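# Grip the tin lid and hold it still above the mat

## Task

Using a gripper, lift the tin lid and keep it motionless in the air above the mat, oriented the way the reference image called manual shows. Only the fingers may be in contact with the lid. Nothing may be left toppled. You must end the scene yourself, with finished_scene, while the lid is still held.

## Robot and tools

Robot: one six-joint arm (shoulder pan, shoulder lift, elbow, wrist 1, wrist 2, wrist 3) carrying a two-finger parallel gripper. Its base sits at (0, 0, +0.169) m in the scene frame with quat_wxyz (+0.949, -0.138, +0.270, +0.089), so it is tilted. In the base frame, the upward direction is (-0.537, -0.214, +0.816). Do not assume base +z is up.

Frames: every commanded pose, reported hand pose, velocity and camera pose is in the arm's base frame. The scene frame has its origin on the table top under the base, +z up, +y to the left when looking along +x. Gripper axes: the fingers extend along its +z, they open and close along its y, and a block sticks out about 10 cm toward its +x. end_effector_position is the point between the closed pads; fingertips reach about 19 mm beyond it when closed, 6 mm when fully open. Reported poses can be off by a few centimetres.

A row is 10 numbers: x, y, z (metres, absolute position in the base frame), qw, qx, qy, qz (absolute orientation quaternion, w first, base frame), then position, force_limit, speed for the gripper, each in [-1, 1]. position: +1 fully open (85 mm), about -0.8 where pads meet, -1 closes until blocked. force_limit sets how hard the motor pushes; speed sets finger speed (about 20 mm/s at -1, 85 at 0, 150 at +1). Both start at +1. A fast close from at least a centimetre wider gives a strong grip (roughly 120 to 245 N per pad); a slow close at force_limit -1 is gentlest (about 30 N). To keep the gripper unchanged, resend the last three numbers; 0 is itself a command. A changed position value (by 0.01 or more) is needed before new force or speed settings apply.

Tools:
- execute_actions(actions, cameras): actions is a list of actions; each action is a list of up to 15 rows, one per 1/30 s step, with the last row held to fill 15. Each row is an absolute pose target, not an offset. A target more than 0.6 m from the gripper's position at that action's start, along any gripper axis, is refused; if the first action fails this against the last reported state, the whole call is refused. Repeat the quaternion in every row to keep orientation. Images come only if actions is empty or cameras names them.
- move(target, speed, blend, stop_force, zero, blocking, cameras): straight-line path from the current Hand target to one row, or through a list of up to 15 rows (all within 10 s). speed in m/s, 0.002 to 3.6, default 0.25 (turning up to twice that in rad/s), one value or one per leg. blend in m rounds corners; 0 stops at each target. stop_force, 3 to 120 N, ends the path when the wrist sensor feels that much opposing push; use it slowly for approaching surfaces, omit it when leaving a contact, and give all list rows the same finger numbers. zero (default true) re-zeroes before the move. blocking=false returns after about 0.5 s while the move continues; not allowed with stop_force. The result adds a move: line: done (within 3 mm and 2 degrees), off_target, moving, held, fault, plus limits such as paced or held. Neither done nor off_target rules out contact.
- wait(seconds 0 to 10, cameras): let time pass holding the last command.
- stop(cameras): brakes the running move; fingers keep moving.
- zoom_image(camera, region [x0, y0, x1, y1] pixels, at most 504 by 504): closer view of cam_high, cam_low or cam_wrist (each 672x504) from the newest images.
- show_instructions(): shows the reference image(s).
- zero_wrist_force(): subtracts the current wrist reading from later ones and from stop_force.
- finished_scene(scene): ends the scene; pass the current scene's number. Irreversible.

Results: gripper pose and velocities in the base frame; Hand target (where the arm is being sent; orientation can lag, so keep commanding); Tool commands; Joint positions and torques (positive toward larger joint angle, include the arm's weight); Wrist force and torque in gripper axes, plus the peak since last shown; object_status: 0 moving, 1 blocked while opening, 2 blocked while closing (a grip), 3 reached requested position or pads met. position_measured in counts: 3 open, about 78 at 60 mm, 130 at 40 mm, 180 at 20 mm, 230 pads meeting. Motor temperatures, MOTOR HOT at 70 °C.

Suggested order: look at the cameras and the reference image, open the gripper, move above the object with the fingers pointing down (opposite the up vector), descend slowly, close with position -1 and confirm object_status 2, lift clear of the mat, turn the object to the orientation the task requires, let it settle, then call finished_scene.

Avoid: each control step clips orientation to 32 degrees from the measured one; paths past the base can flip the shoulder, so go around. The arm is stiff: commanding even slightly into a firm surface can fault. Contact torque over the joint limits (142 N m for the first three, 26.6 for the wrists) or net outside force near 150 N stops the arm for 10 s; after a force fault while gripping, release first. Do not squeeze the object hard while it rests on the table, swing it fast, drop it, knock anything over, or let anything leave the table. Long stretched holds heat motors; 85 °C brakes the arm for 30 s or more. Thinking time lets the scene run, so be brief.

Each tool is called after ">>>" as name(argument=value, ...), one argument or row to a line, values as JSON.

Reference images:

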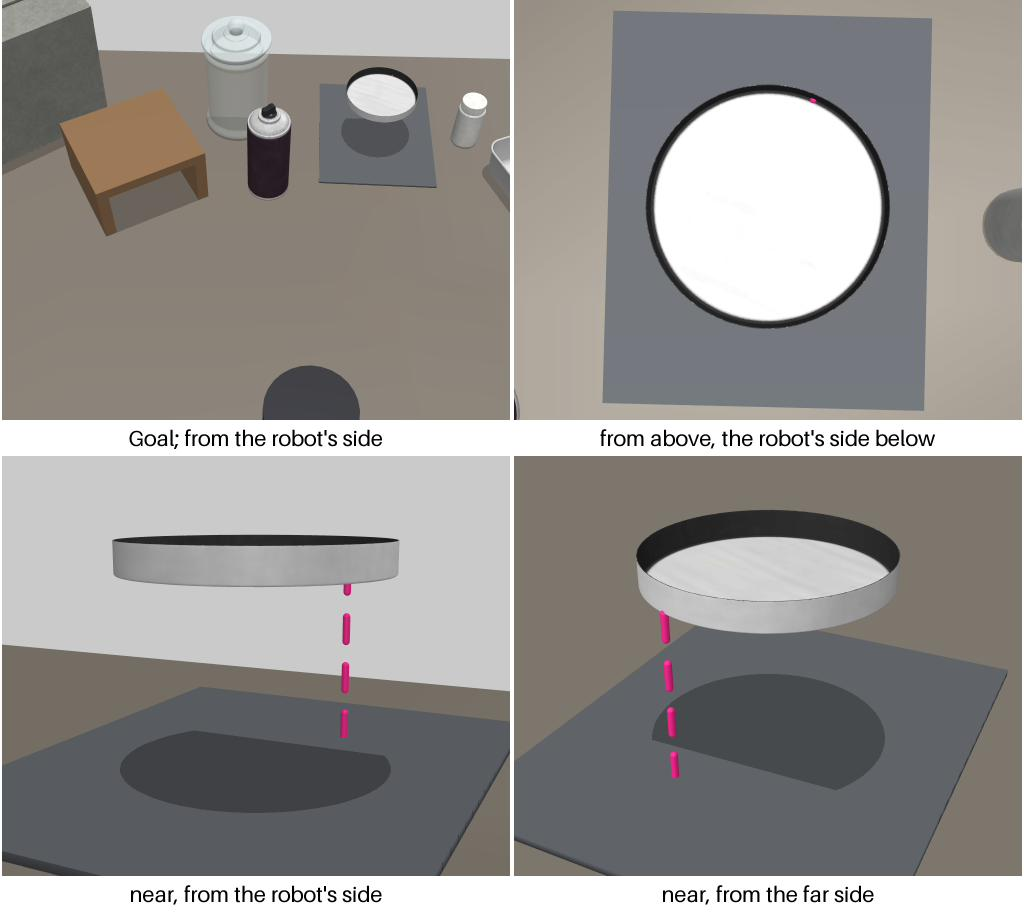

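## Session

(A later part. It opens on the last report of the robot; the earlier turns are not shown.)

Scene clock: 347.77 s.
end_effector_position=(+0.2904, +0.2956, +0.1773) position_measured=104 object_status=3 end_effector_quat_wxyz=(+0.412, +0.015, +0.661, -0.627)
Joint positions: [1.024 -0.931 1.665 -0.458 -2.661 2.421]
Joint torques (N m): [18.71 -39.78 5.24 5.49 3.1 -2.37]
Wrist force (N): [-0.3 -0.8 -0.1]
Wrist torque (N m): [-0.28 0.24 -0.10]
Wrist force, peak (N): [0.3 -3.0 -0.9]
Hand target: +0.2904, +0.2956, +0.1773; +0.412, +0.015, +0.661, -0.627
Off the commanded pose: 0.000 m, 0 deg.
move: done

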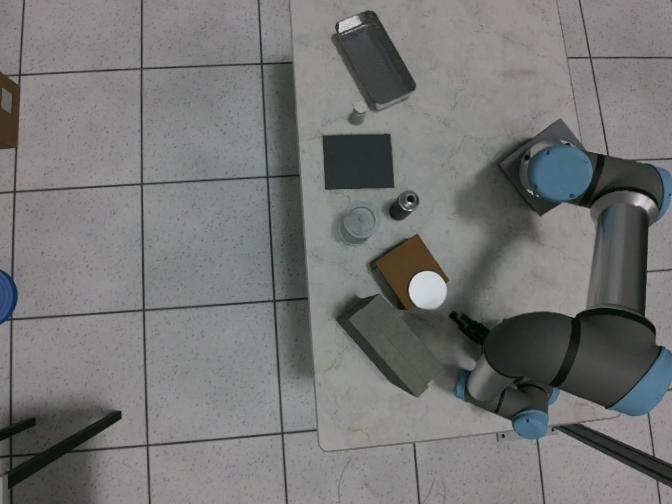

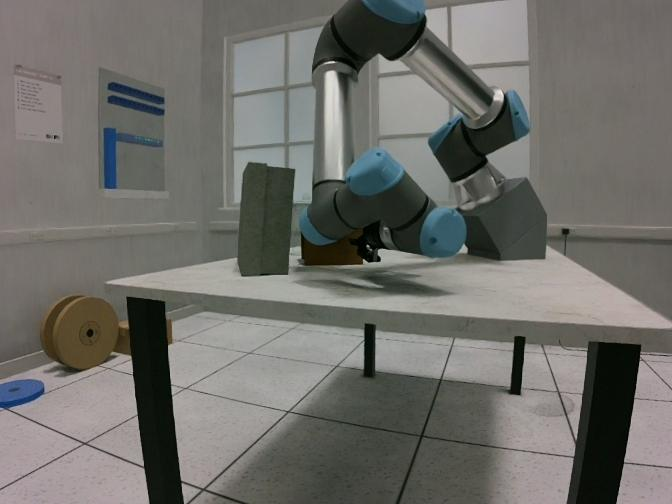

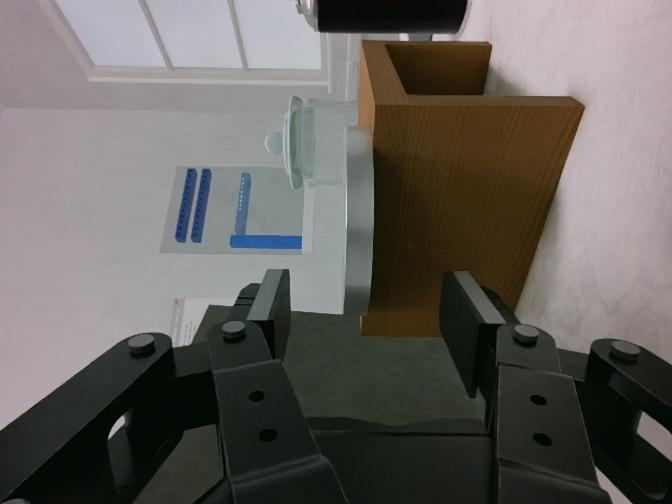

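>>> move(
  target=[0.3204,0.2466,0.1854,0.4124,0.015,0.6612,-0.627,0.2,1,0],
  speed=0.05,
  stop_force=6,
  cameras=["all"],
)

>>> zoom_image(
  camera="cam_high",
  region=[380, 220, 560, 400],
)

Scene clock: 364.07 s.
end_effector_position=(+0.3204, +0.2466, +0.1854) position_measured=104 object_status=3 end_effector_quat_wxyz=(+0.412, +0.015, +0.661, -0.627)
Joint positions: [0.919 -0.995 1.761 -0.421 -2.761 2.497]
Joint torques (N m): [22.8 -34.98 -10.99 0.13 4.22 -2.27]
Wrist force (N): [0.3 -0.7 -0.6]
Wrist torque (N m): [-0.28 0.19 -0.12]
Wrist force, peak (N): [0.4 -0.6 -1.2]
Hand target: +0.3204, +0.2466, +0.1854; +0.412, +0.015, +0.661, -0.627
Off the commanded pose: 0.000 m, 0 deg.
move: done

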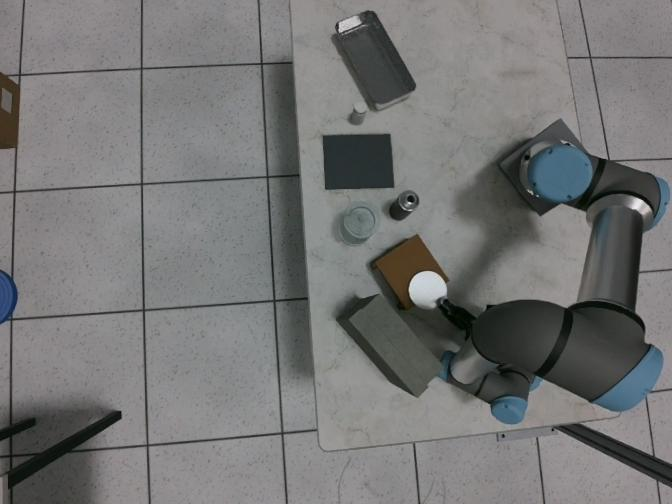

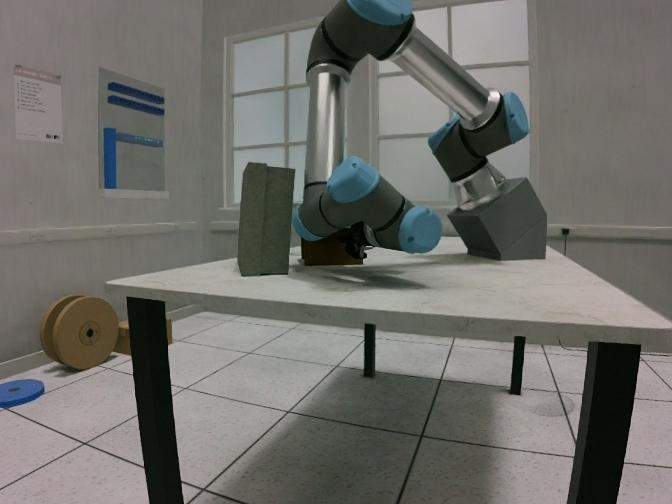

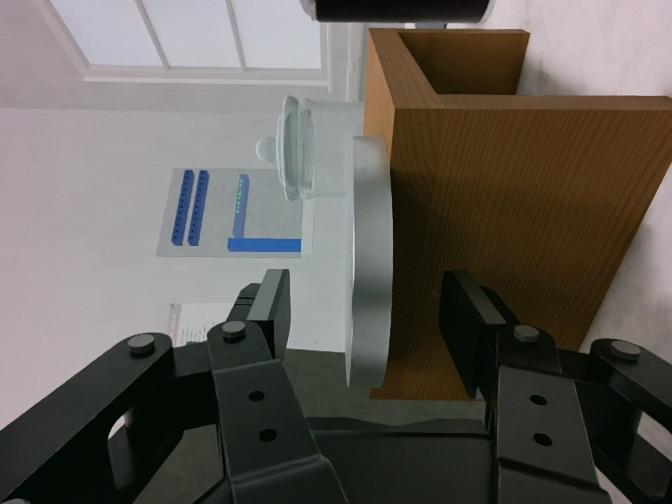

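Scaled by 2.800.

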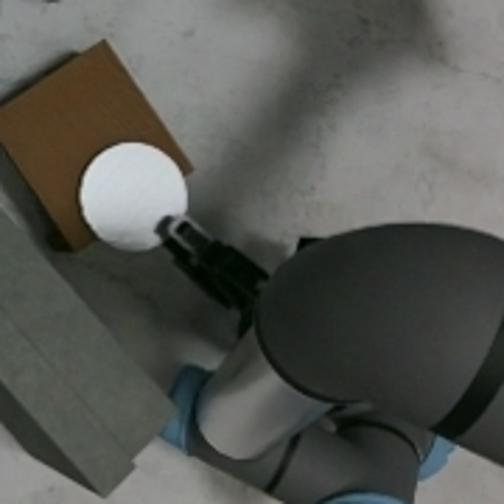

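>>> move(
  target=[0.3204,0.2466,0.1854,0.4124,0.015,0.6612,-0.627,-1,0.5,-1],
  cameras=["cam_wrist"],
)

Scene clock: 370.03 s.
end_effector_position=(+0.3204, +0.2466, +0.1854) position_measured=207 object_status=0 end_effector_quat_wxyz=(+0.412, +0.015, +0.661, -0.627)
Joint positions: [0.919 -0.995 1.761 -0.421 -2.761 2.497]
Joint torques (N m): [21.66 -36.81 -9.85 -0.19 1.6 -1.98]
Wrist force (N): [-0.3 -6.3 -2.0]
Wrist torque (N m): [0.35 0.20 -0.18]
Wrist force, peak (N): [-0.2 -7.4 -1.5]
Hand target: +0.3204, +0.2466, +0.1854; +0.412, +0.015, +0.661, -0.627
Off the commanded pose: 0.000 m, 0 deg.
move: done
Images, in order (width x height): cam_wrist 672x504.

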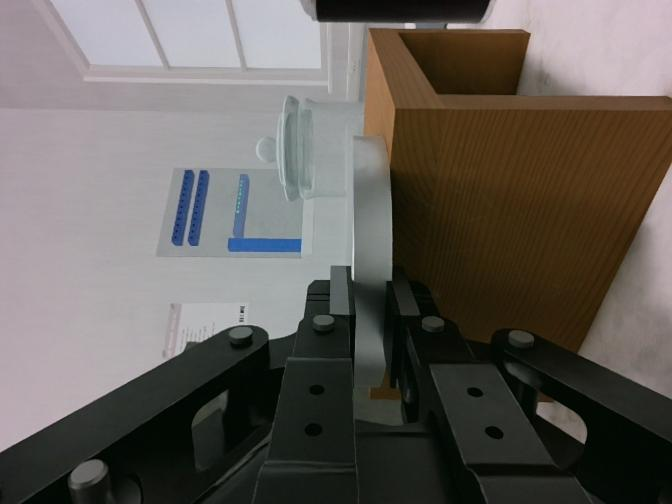

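>>> move(
  target=[
    [0.315,0.2445,0.1936,0.4124,0.015,0.6612,-0.627,-1,0.5,-1],
    [0.213,0.2038,0.3486,0.4124,0.015,0.6612,-0.627,-1,0.5,-1],
  ],
  speed=[0.03,0.15],
  blend=[0.005,0],
  cameras=["all"],
)

Scene clock: 375.10 s.
end_effector_position=(+0.2130, +0.2039, +0.3486) position_measured=210 object_status=2 end_effector_quat_wxyz=(+0.412, +0.015, +0.661, -0.627)
Joint positions: [1.07 -1.39 1.832 -0.189 -2.617 2.396]
Joint torques (N m): [12.39 -39.4 0.34 0.52 -0.29 1.81]
Wrist force (N): [0.2 -0.6 -0.5]
Wrist torque (N m): [-0.26 0.21 -0.13]
Wrist force, peak (N): [-0.1 -8.0 -1.7]
Hand target: +0.2130, +0.2038, +0.3486; +0.412, +0.015, +0.661, -0.627
Off the commanded pose: 0.000 m, 0 deg.
move: done

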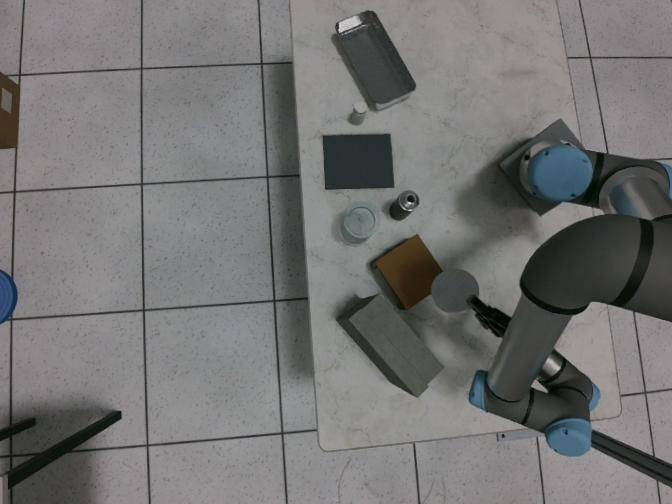

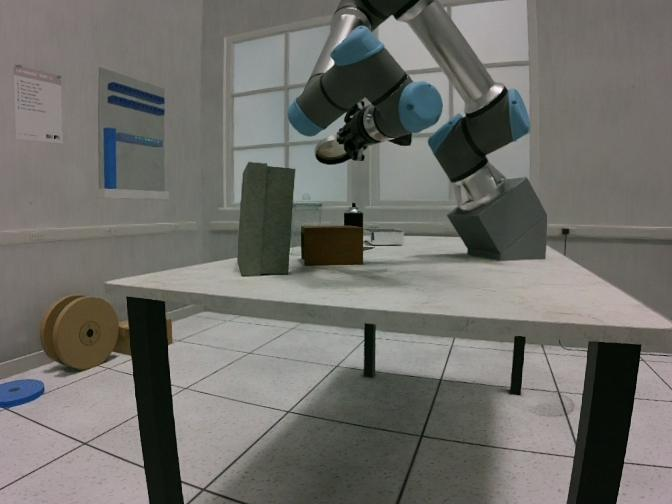

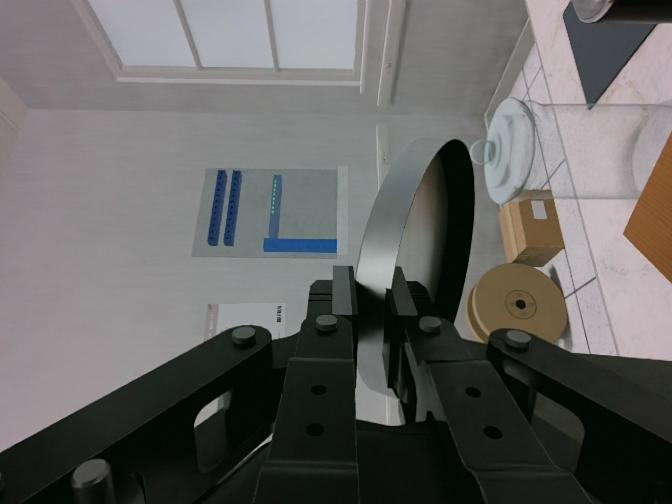

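>>> move(
  target=[0.213,0.2038,0.3486,0.4124,0.015,0.6612,-0.627,-0.97,1,-1],
  cameras=["cam_wrist","cam_low"],
)

>>> zoom_image(
  camera="cam_low",
  region=[280, 80, 430, 200],
)

Scene clock: 385.90 s.
end_effector_position=(+0.2130, +0.2038, +0.3486) position_measured=210 object_status=2 end_effector_quat_wxyz=(+0.412, +0.015, +0.661, -0.627)
Joint positions: [1.07 -1.39 1.833 -0.189 -2.617 2.396]
Joint torques (N m): [8.2 -43.16 0.06 5.25 -0.33 1.91]
Wrist force (N): [0.4 -0.3 -0.4]
Wrist torque (N m): [-0.23 0.18 -0.14]
Wrist force, peak (N): [0.0 -0.9 -0.5]
Hand target: +0.2130, +0.2038, +0.3486; +0.412, +0.015, +0.661, -0.627
Off the commanded pose: 0.000 m, 0 deg.
move: done
Images, in order (width x height): cam_low 672x504, cam_wrist 672x504.

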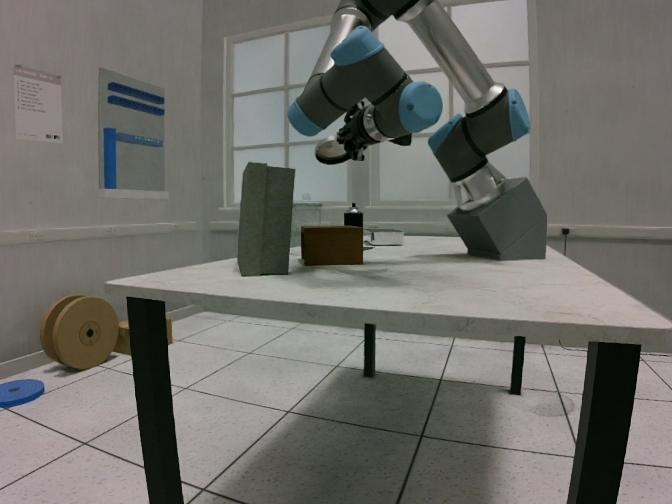

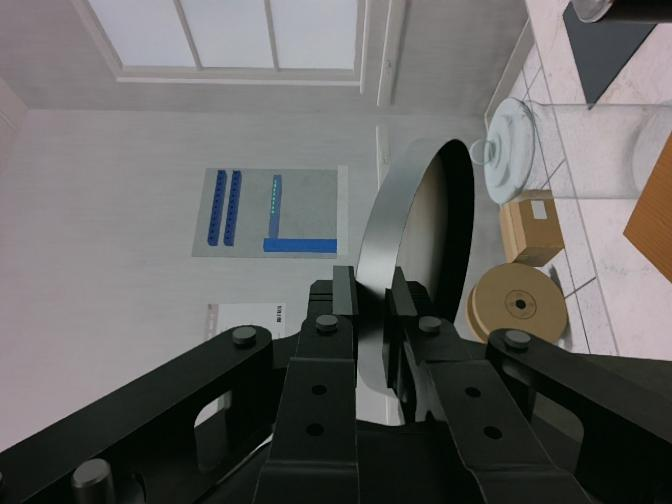

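Scaled by 3.360.

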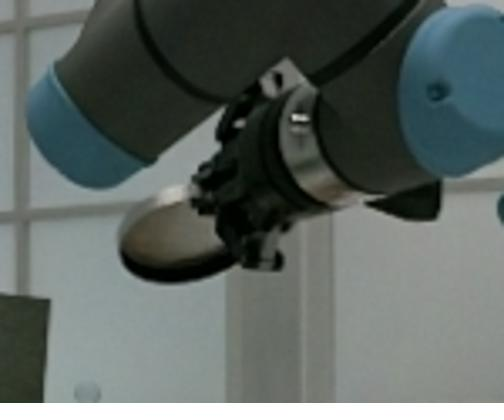

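>>> move(
  target=[
    [0.197,0.1975,0.373,0.1517,0.457,-0.478,0.735,-0.97,1,-1],
    [0.22,0.13,0.42,0.4837,0.8424,-0.0828,0.2232,-0.97,1,-1],
    [0.306,-0.1567,0.388,0.4837,0.8424,-0.0828,0.2232,-0.97,1,-1],
  ],
  speed=0.3,
  blend=[0.02,0.03,0],
  cameras=["all"],
)

Scene clock: 431.60 s.
end_effector_position=(+0.1972, +0.1969, +0.3735) position_measured=210 object_status=2 end_effector_quat_wxyz=(+0.153, +0.460, -0.476, +0.734)
Joint positions: [1.098 -1.442 1.821 -0.141 -2.593 0.802]
Joint torques (N m): [14.42 -27.26 -11.98 4.12 3.29 -1.67]
Wrist force (N): [0.6 1.6 0.4]
Wrist torque (N m): [0.49 -0.30 0.17]
Wrist force, peak (N): [2.1 0.9 0.7]
Hand target: +0.1972, +0.1969, +0.3735; +0.153, +0.460, -0.476, +0.734
Off the commanded pose: 0.370 m, 97 deg.
move: held (a check stopped the path); path passed 1 of 3 targets; limits=held
pose unreachable: on one or more control steps of this call, first in action 0 (counted from 0), an arm could not follow its commanded pose, so it was not sent that pose on those steps. It may still have moved: this result reports where it is.
cause: moving toward the commanded pose would bring two parts of the arm too close to each other (its gripper and another part of the arm, with joints 4 (wrist 1) to 6 (wrist 3) between them, 4 mm apart when it was first held).

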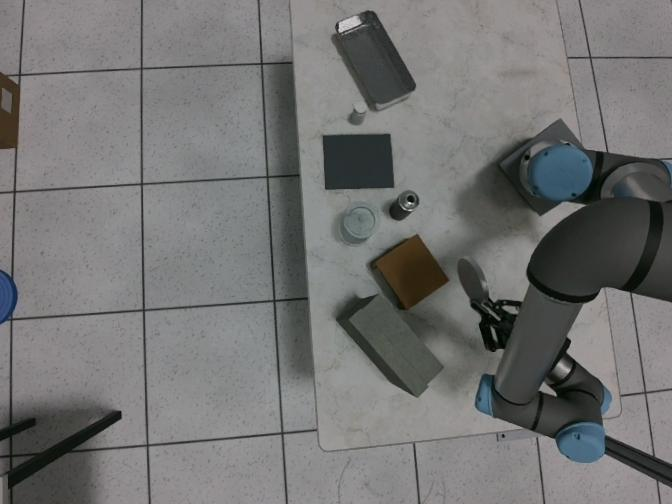

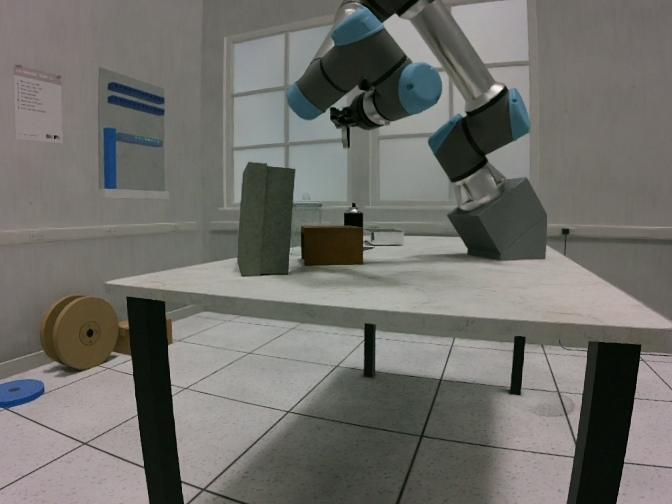

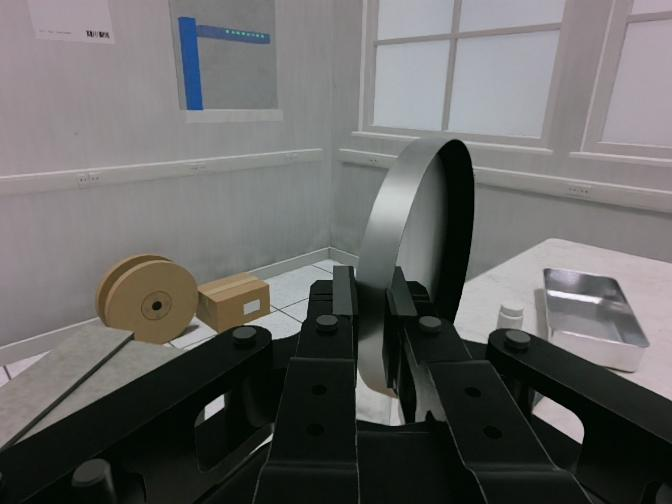

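>>> move(
  target=[
    [0.197,0.1975,0.373,0.4124,0.015,0.6612,-0.627,-0.97,1,-1],
    [0.197,0.1975,0.373,0.735,0.478,0.457,-0.152,-0.97,1,-1],
    [0.24,0.15,0.39,0.4837,0.8424,-0.0828,0.2232,-0.97,1,-1],
  ],
  speed=0.4,
  blend=[0.02,0.03,0],
  cameras=["all"],
)

Scene clock: 442.37 s.
end_effector_position=(+0.2400, +0.1500, +0.3900) position_measured=210 object_status=2 end_effector_quat_wxyz=(+0.484, +0.842, -0.083, +0.223)
Joint positions: [0.816 -1.767 1.79 -0.826 -2.496 4.551]
Joint torques (N m): [14.25 -32.25 -24.26 1.84 -0.82 -1.21]
Wrist force (N): [2.9 3.6 2.0]
Wrist torque (N m): [1.30 0.08 0.39]
Wrist force, peak (N): [3.2 4.3 1.9]
Hand target: +0.2400, +0.1500, +0.3900; +0.484, +0.842, -0.083, +0.223
Off the commanded pose: 0.000 m, 0 deg.
move: done

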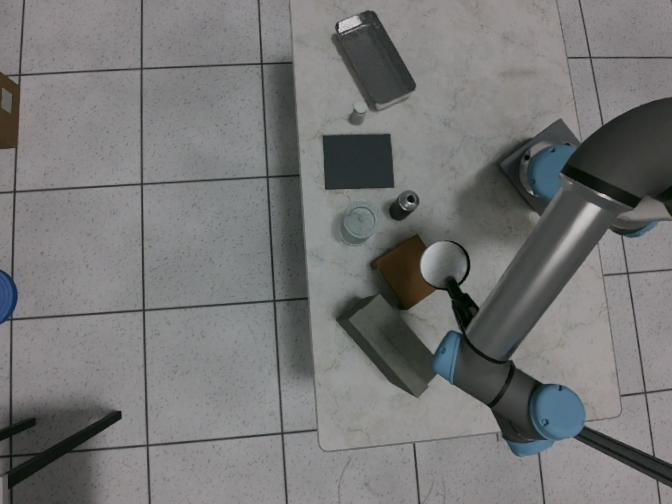

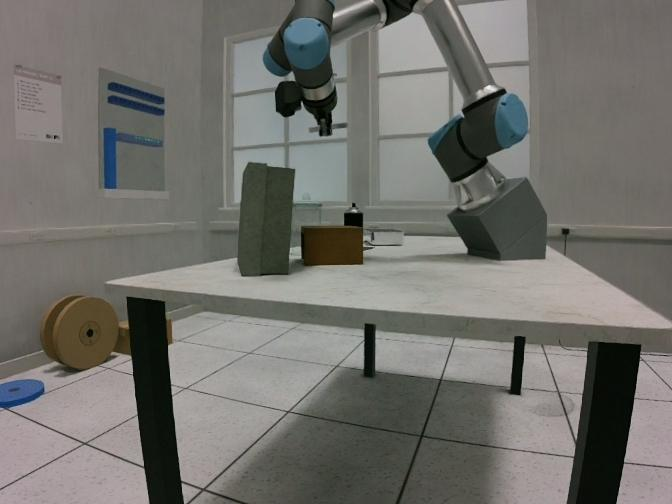

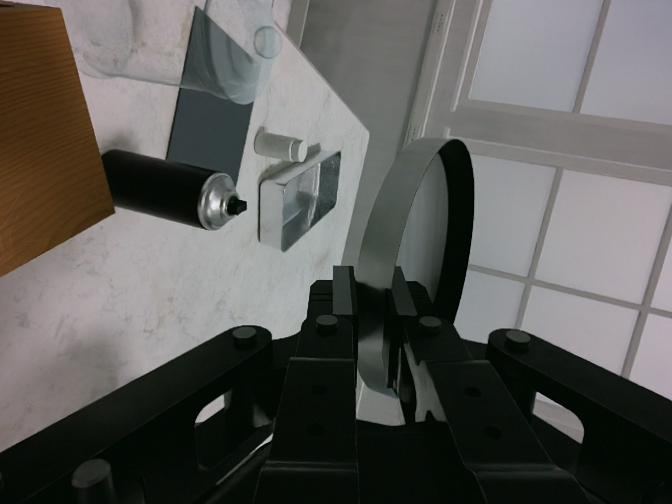

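>>> move(
  target=[0.312,-0.162,0.3543,0.4837,0.8424,-0.0828,0.2232,-0.97,1,-1],
  speed=0.2,
  cameras=["all"],
)

>>> zoom_image(
  camera="cam_low",
  region=[250, 60, 450, 270],
)

Scene clock: 455.10 s.
end_effector_position=(+0.3119, -0.1620, +0.3542) position_measured=210 object_status=2 end_effector_quat_wxyz=(+0.484, +0.842, -0.083, +0.223)
Joint positions: [-0.345 -2.13 2.485 -2.845 -2.348 2.593]
Joint torques (N m): [0.08 -14.15 -24.36 -4.58 -1.03 -1.95]
Wrist force (N): [3.4 3.3 1.9]
Wrist torque (N m): [1.25 0.00 0.21]
Wrist force, peak (N): [3.4 4.3 3.9]
Hand target: +0.3120, -0.1620, +0.3543; +0.484, +0.842, -0.083, +0.223
Off the commanded pose: 0.000 m, 0 deg.
move: done

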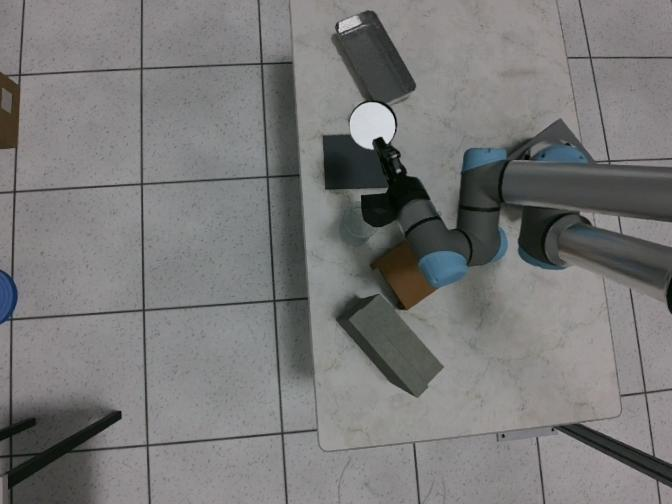

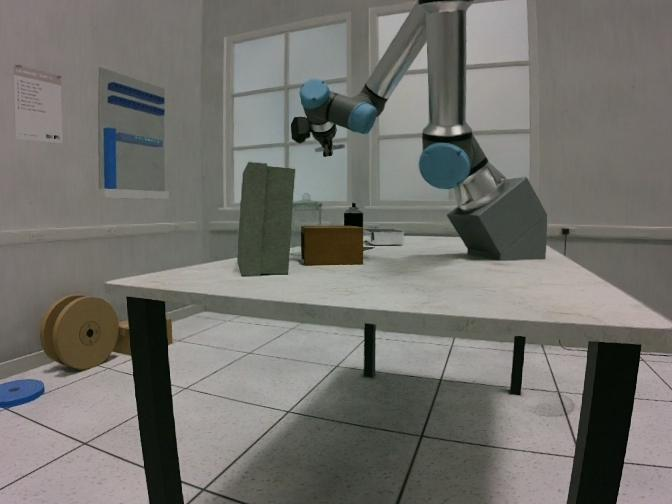

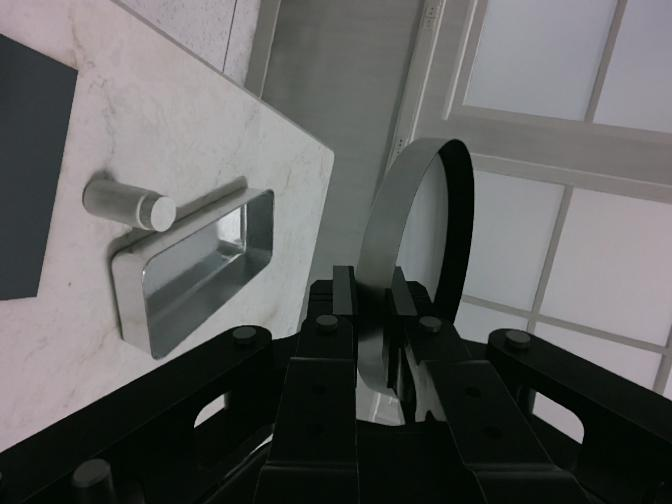

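Scaled by 2.400.

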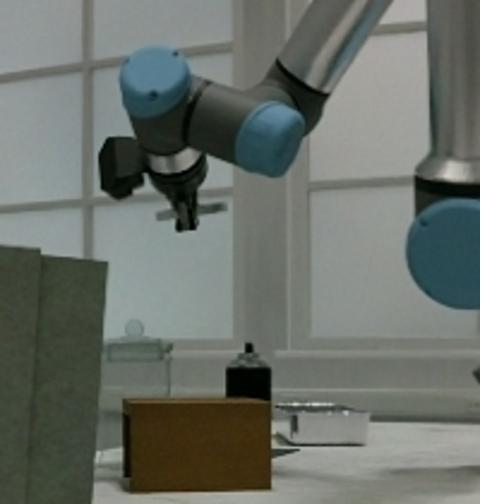

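>>> move(
  target=[0.339,-0.151,0.3135,0.4869,0.825,-0.1222,0.2599,-0.97,1,-1],
  speed=0.15,
  cameras=["cam_high","cam_low"],
)

>>> zoom_image(
  camera="cam_low",
  region=[270, 100, 390, 220],
)

Scene clock: 468.30 s.
end_effector_position=(+0.3390, -0.1510, +0.3135) position_measured=210 object_status=2 end_effector_quat_wxyz=(+0.487, +0.825, -0.122, +0.260)
Joint positions: [-0.248 -1.923 2.54 -3.107 -2.44 2.735]
Joint torques (N m): [4.41 -13.73 -19.85 -3.42 -0.12 1.5]
Wrist force (N): [3.2 3.9 2.0]
Wrist torque (N m): [1.29 -0.01 0.37]
Wrist force, peak (N): [3.7 5.1 1.4]
Hand target: +0.3390, -0.1510, +0.3135; +0.487, +0.825, -0.122, +0.260
Off the commanded pose: 0.000 m, 0 deg.
move: done
Images, in order (width x height): cam_high 672x504, cam_low 672x504.

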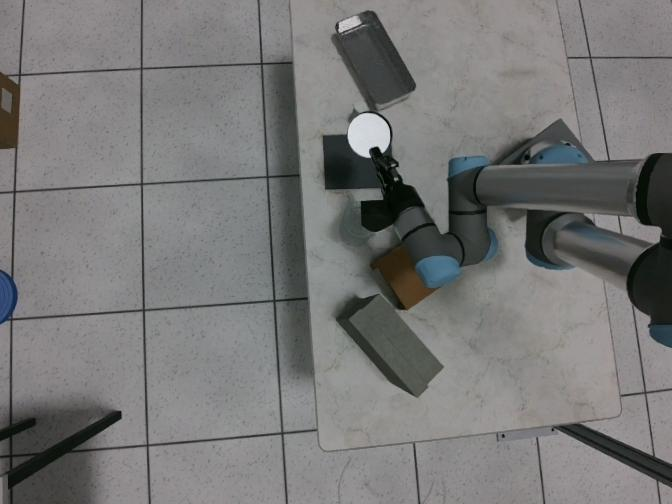

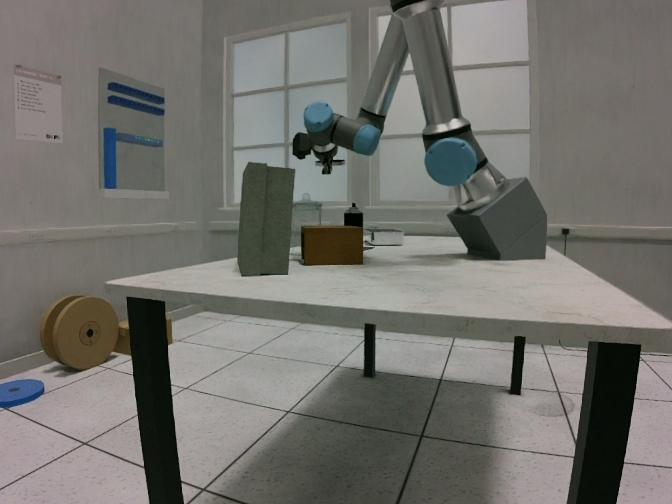

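Scaled by 4.200.

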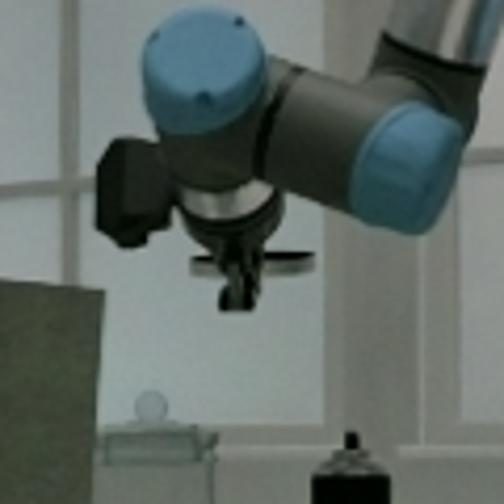

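>>> move(
  target=[0.3359,-0.1822,0.3033,0.4869,0.825,-0.1222,0.2599,-0.97,1,-1],
  speed=0.1,
  cameras=["cam_high","cam_low","cam_wrist"],
)

>>> zoom_image(
  camera="cam_low",
  region=[300, 140, 360, 190],
)

Scene clock: 479.50 s.
end_effector_position=(+0.3359, -0.1822, +0.3032) position_measured=210 object_status=2 end_effector_quat_wxyz=(+0.487, +0.825, -0.122, +0.260)
Joint positions: [-0.383 -1.9 2.575 -3.247 -2.33 2.623]
Joint torques (N m): [-2.19 -25.36 -18.19 -1.18 -3.15 1.05]
Wrist force (N): [3.0 3.3 1.6]
Wrist torque (N m): [1.22 -0.01 0.22]
Wrist force, peak (N): [3.4 3.8 1.9]
Hand target: +0.3359, -0.1822, +0.3033; +0.487, +0.825, -0.122, +0.260
Off the commanded pose: 0.000 m, 0 deg.
move: done

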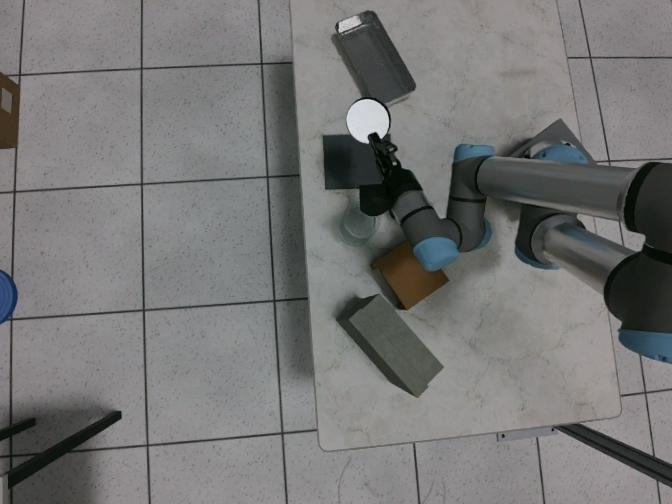

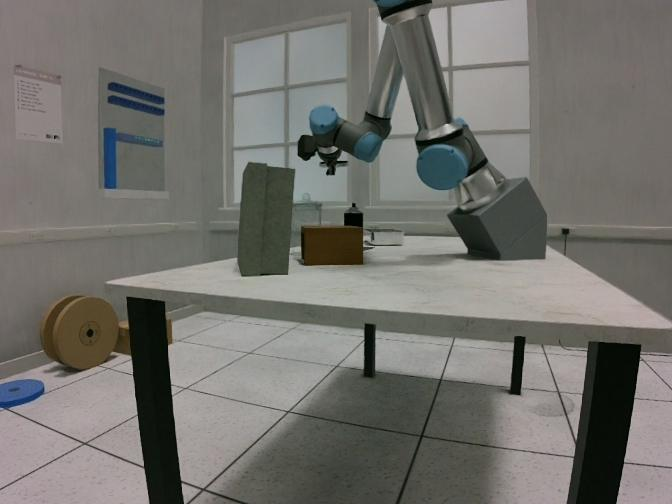

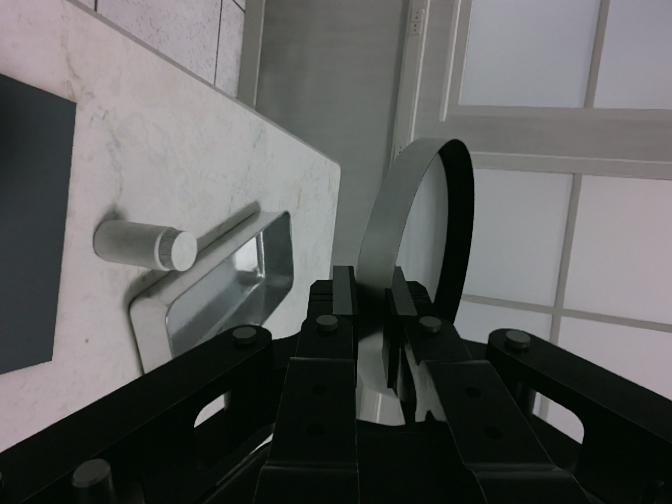

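Scaled by 8.400.

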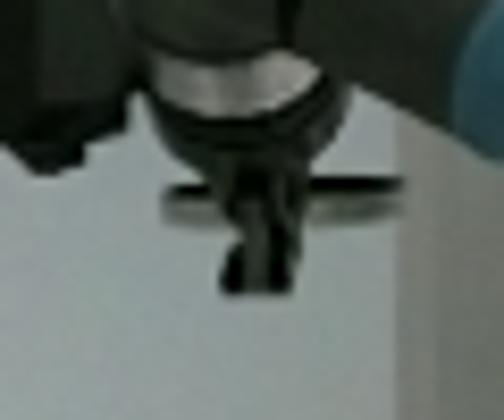

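>>> move(
  target=[0.3359,-0.1822,0.3033,0.4342,0.848,-0.1179,0.2799,-0.97,1,-1],
  speed=0.1,
  cameras=["cam_low"],
)

>>> zoom_image(
  camera="cam_low",
  region=[300, 140, 360, 190],
)

Scene clock: 487.03 s.
end_effector_position=(+0.3359, -0.1822, +0.3033) position_measured=210 object_status=2 end_effector_quat_wxyz=(+0.434, +0.848, -0.118, +0.280)
Joint positions: [-0.485 -2.033 2.577 -3.101 -2.137 2.623]
Joint torques (N m): [6.02 -11.28 -21.82 -5.64 -2.38 -0.2]
Wrist force (N): [2.9 3.7 1.9]
Wrist torque (N m): [1.28 0.03 0.35]
Wrist force, peak (N): [3.3 3.8 2.1]
Hand target: +0.3359, -0.1822, +0.3033; +0.434, +0.848, -0.118, +0.280
Off the commanded pose: 0.000 m, 0 deg.
move: done
Images, in order (width x height): cam_low 672x504.

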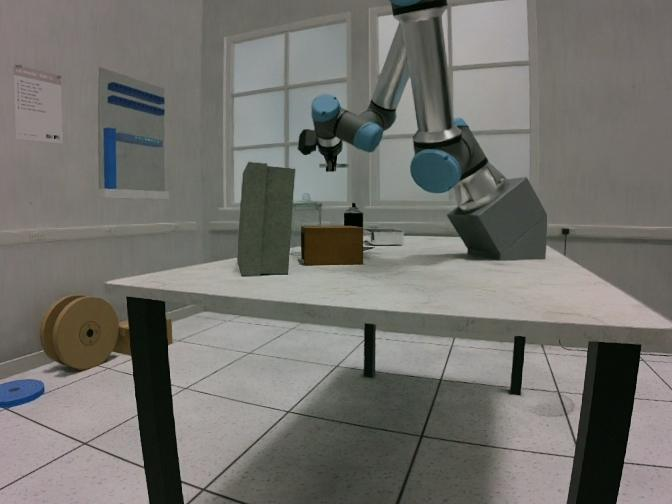

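Scaled by 8.400.

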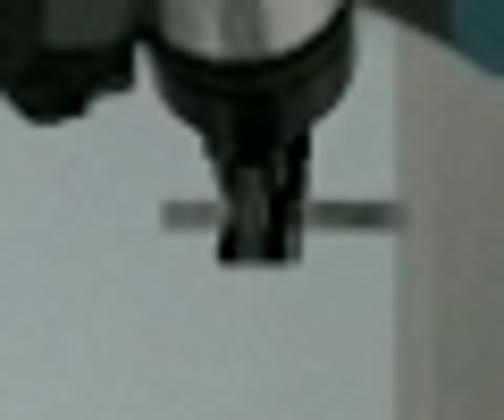

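Level.

>>> finished_scene(
  scene=1,
)

The scene is finished: the task was done.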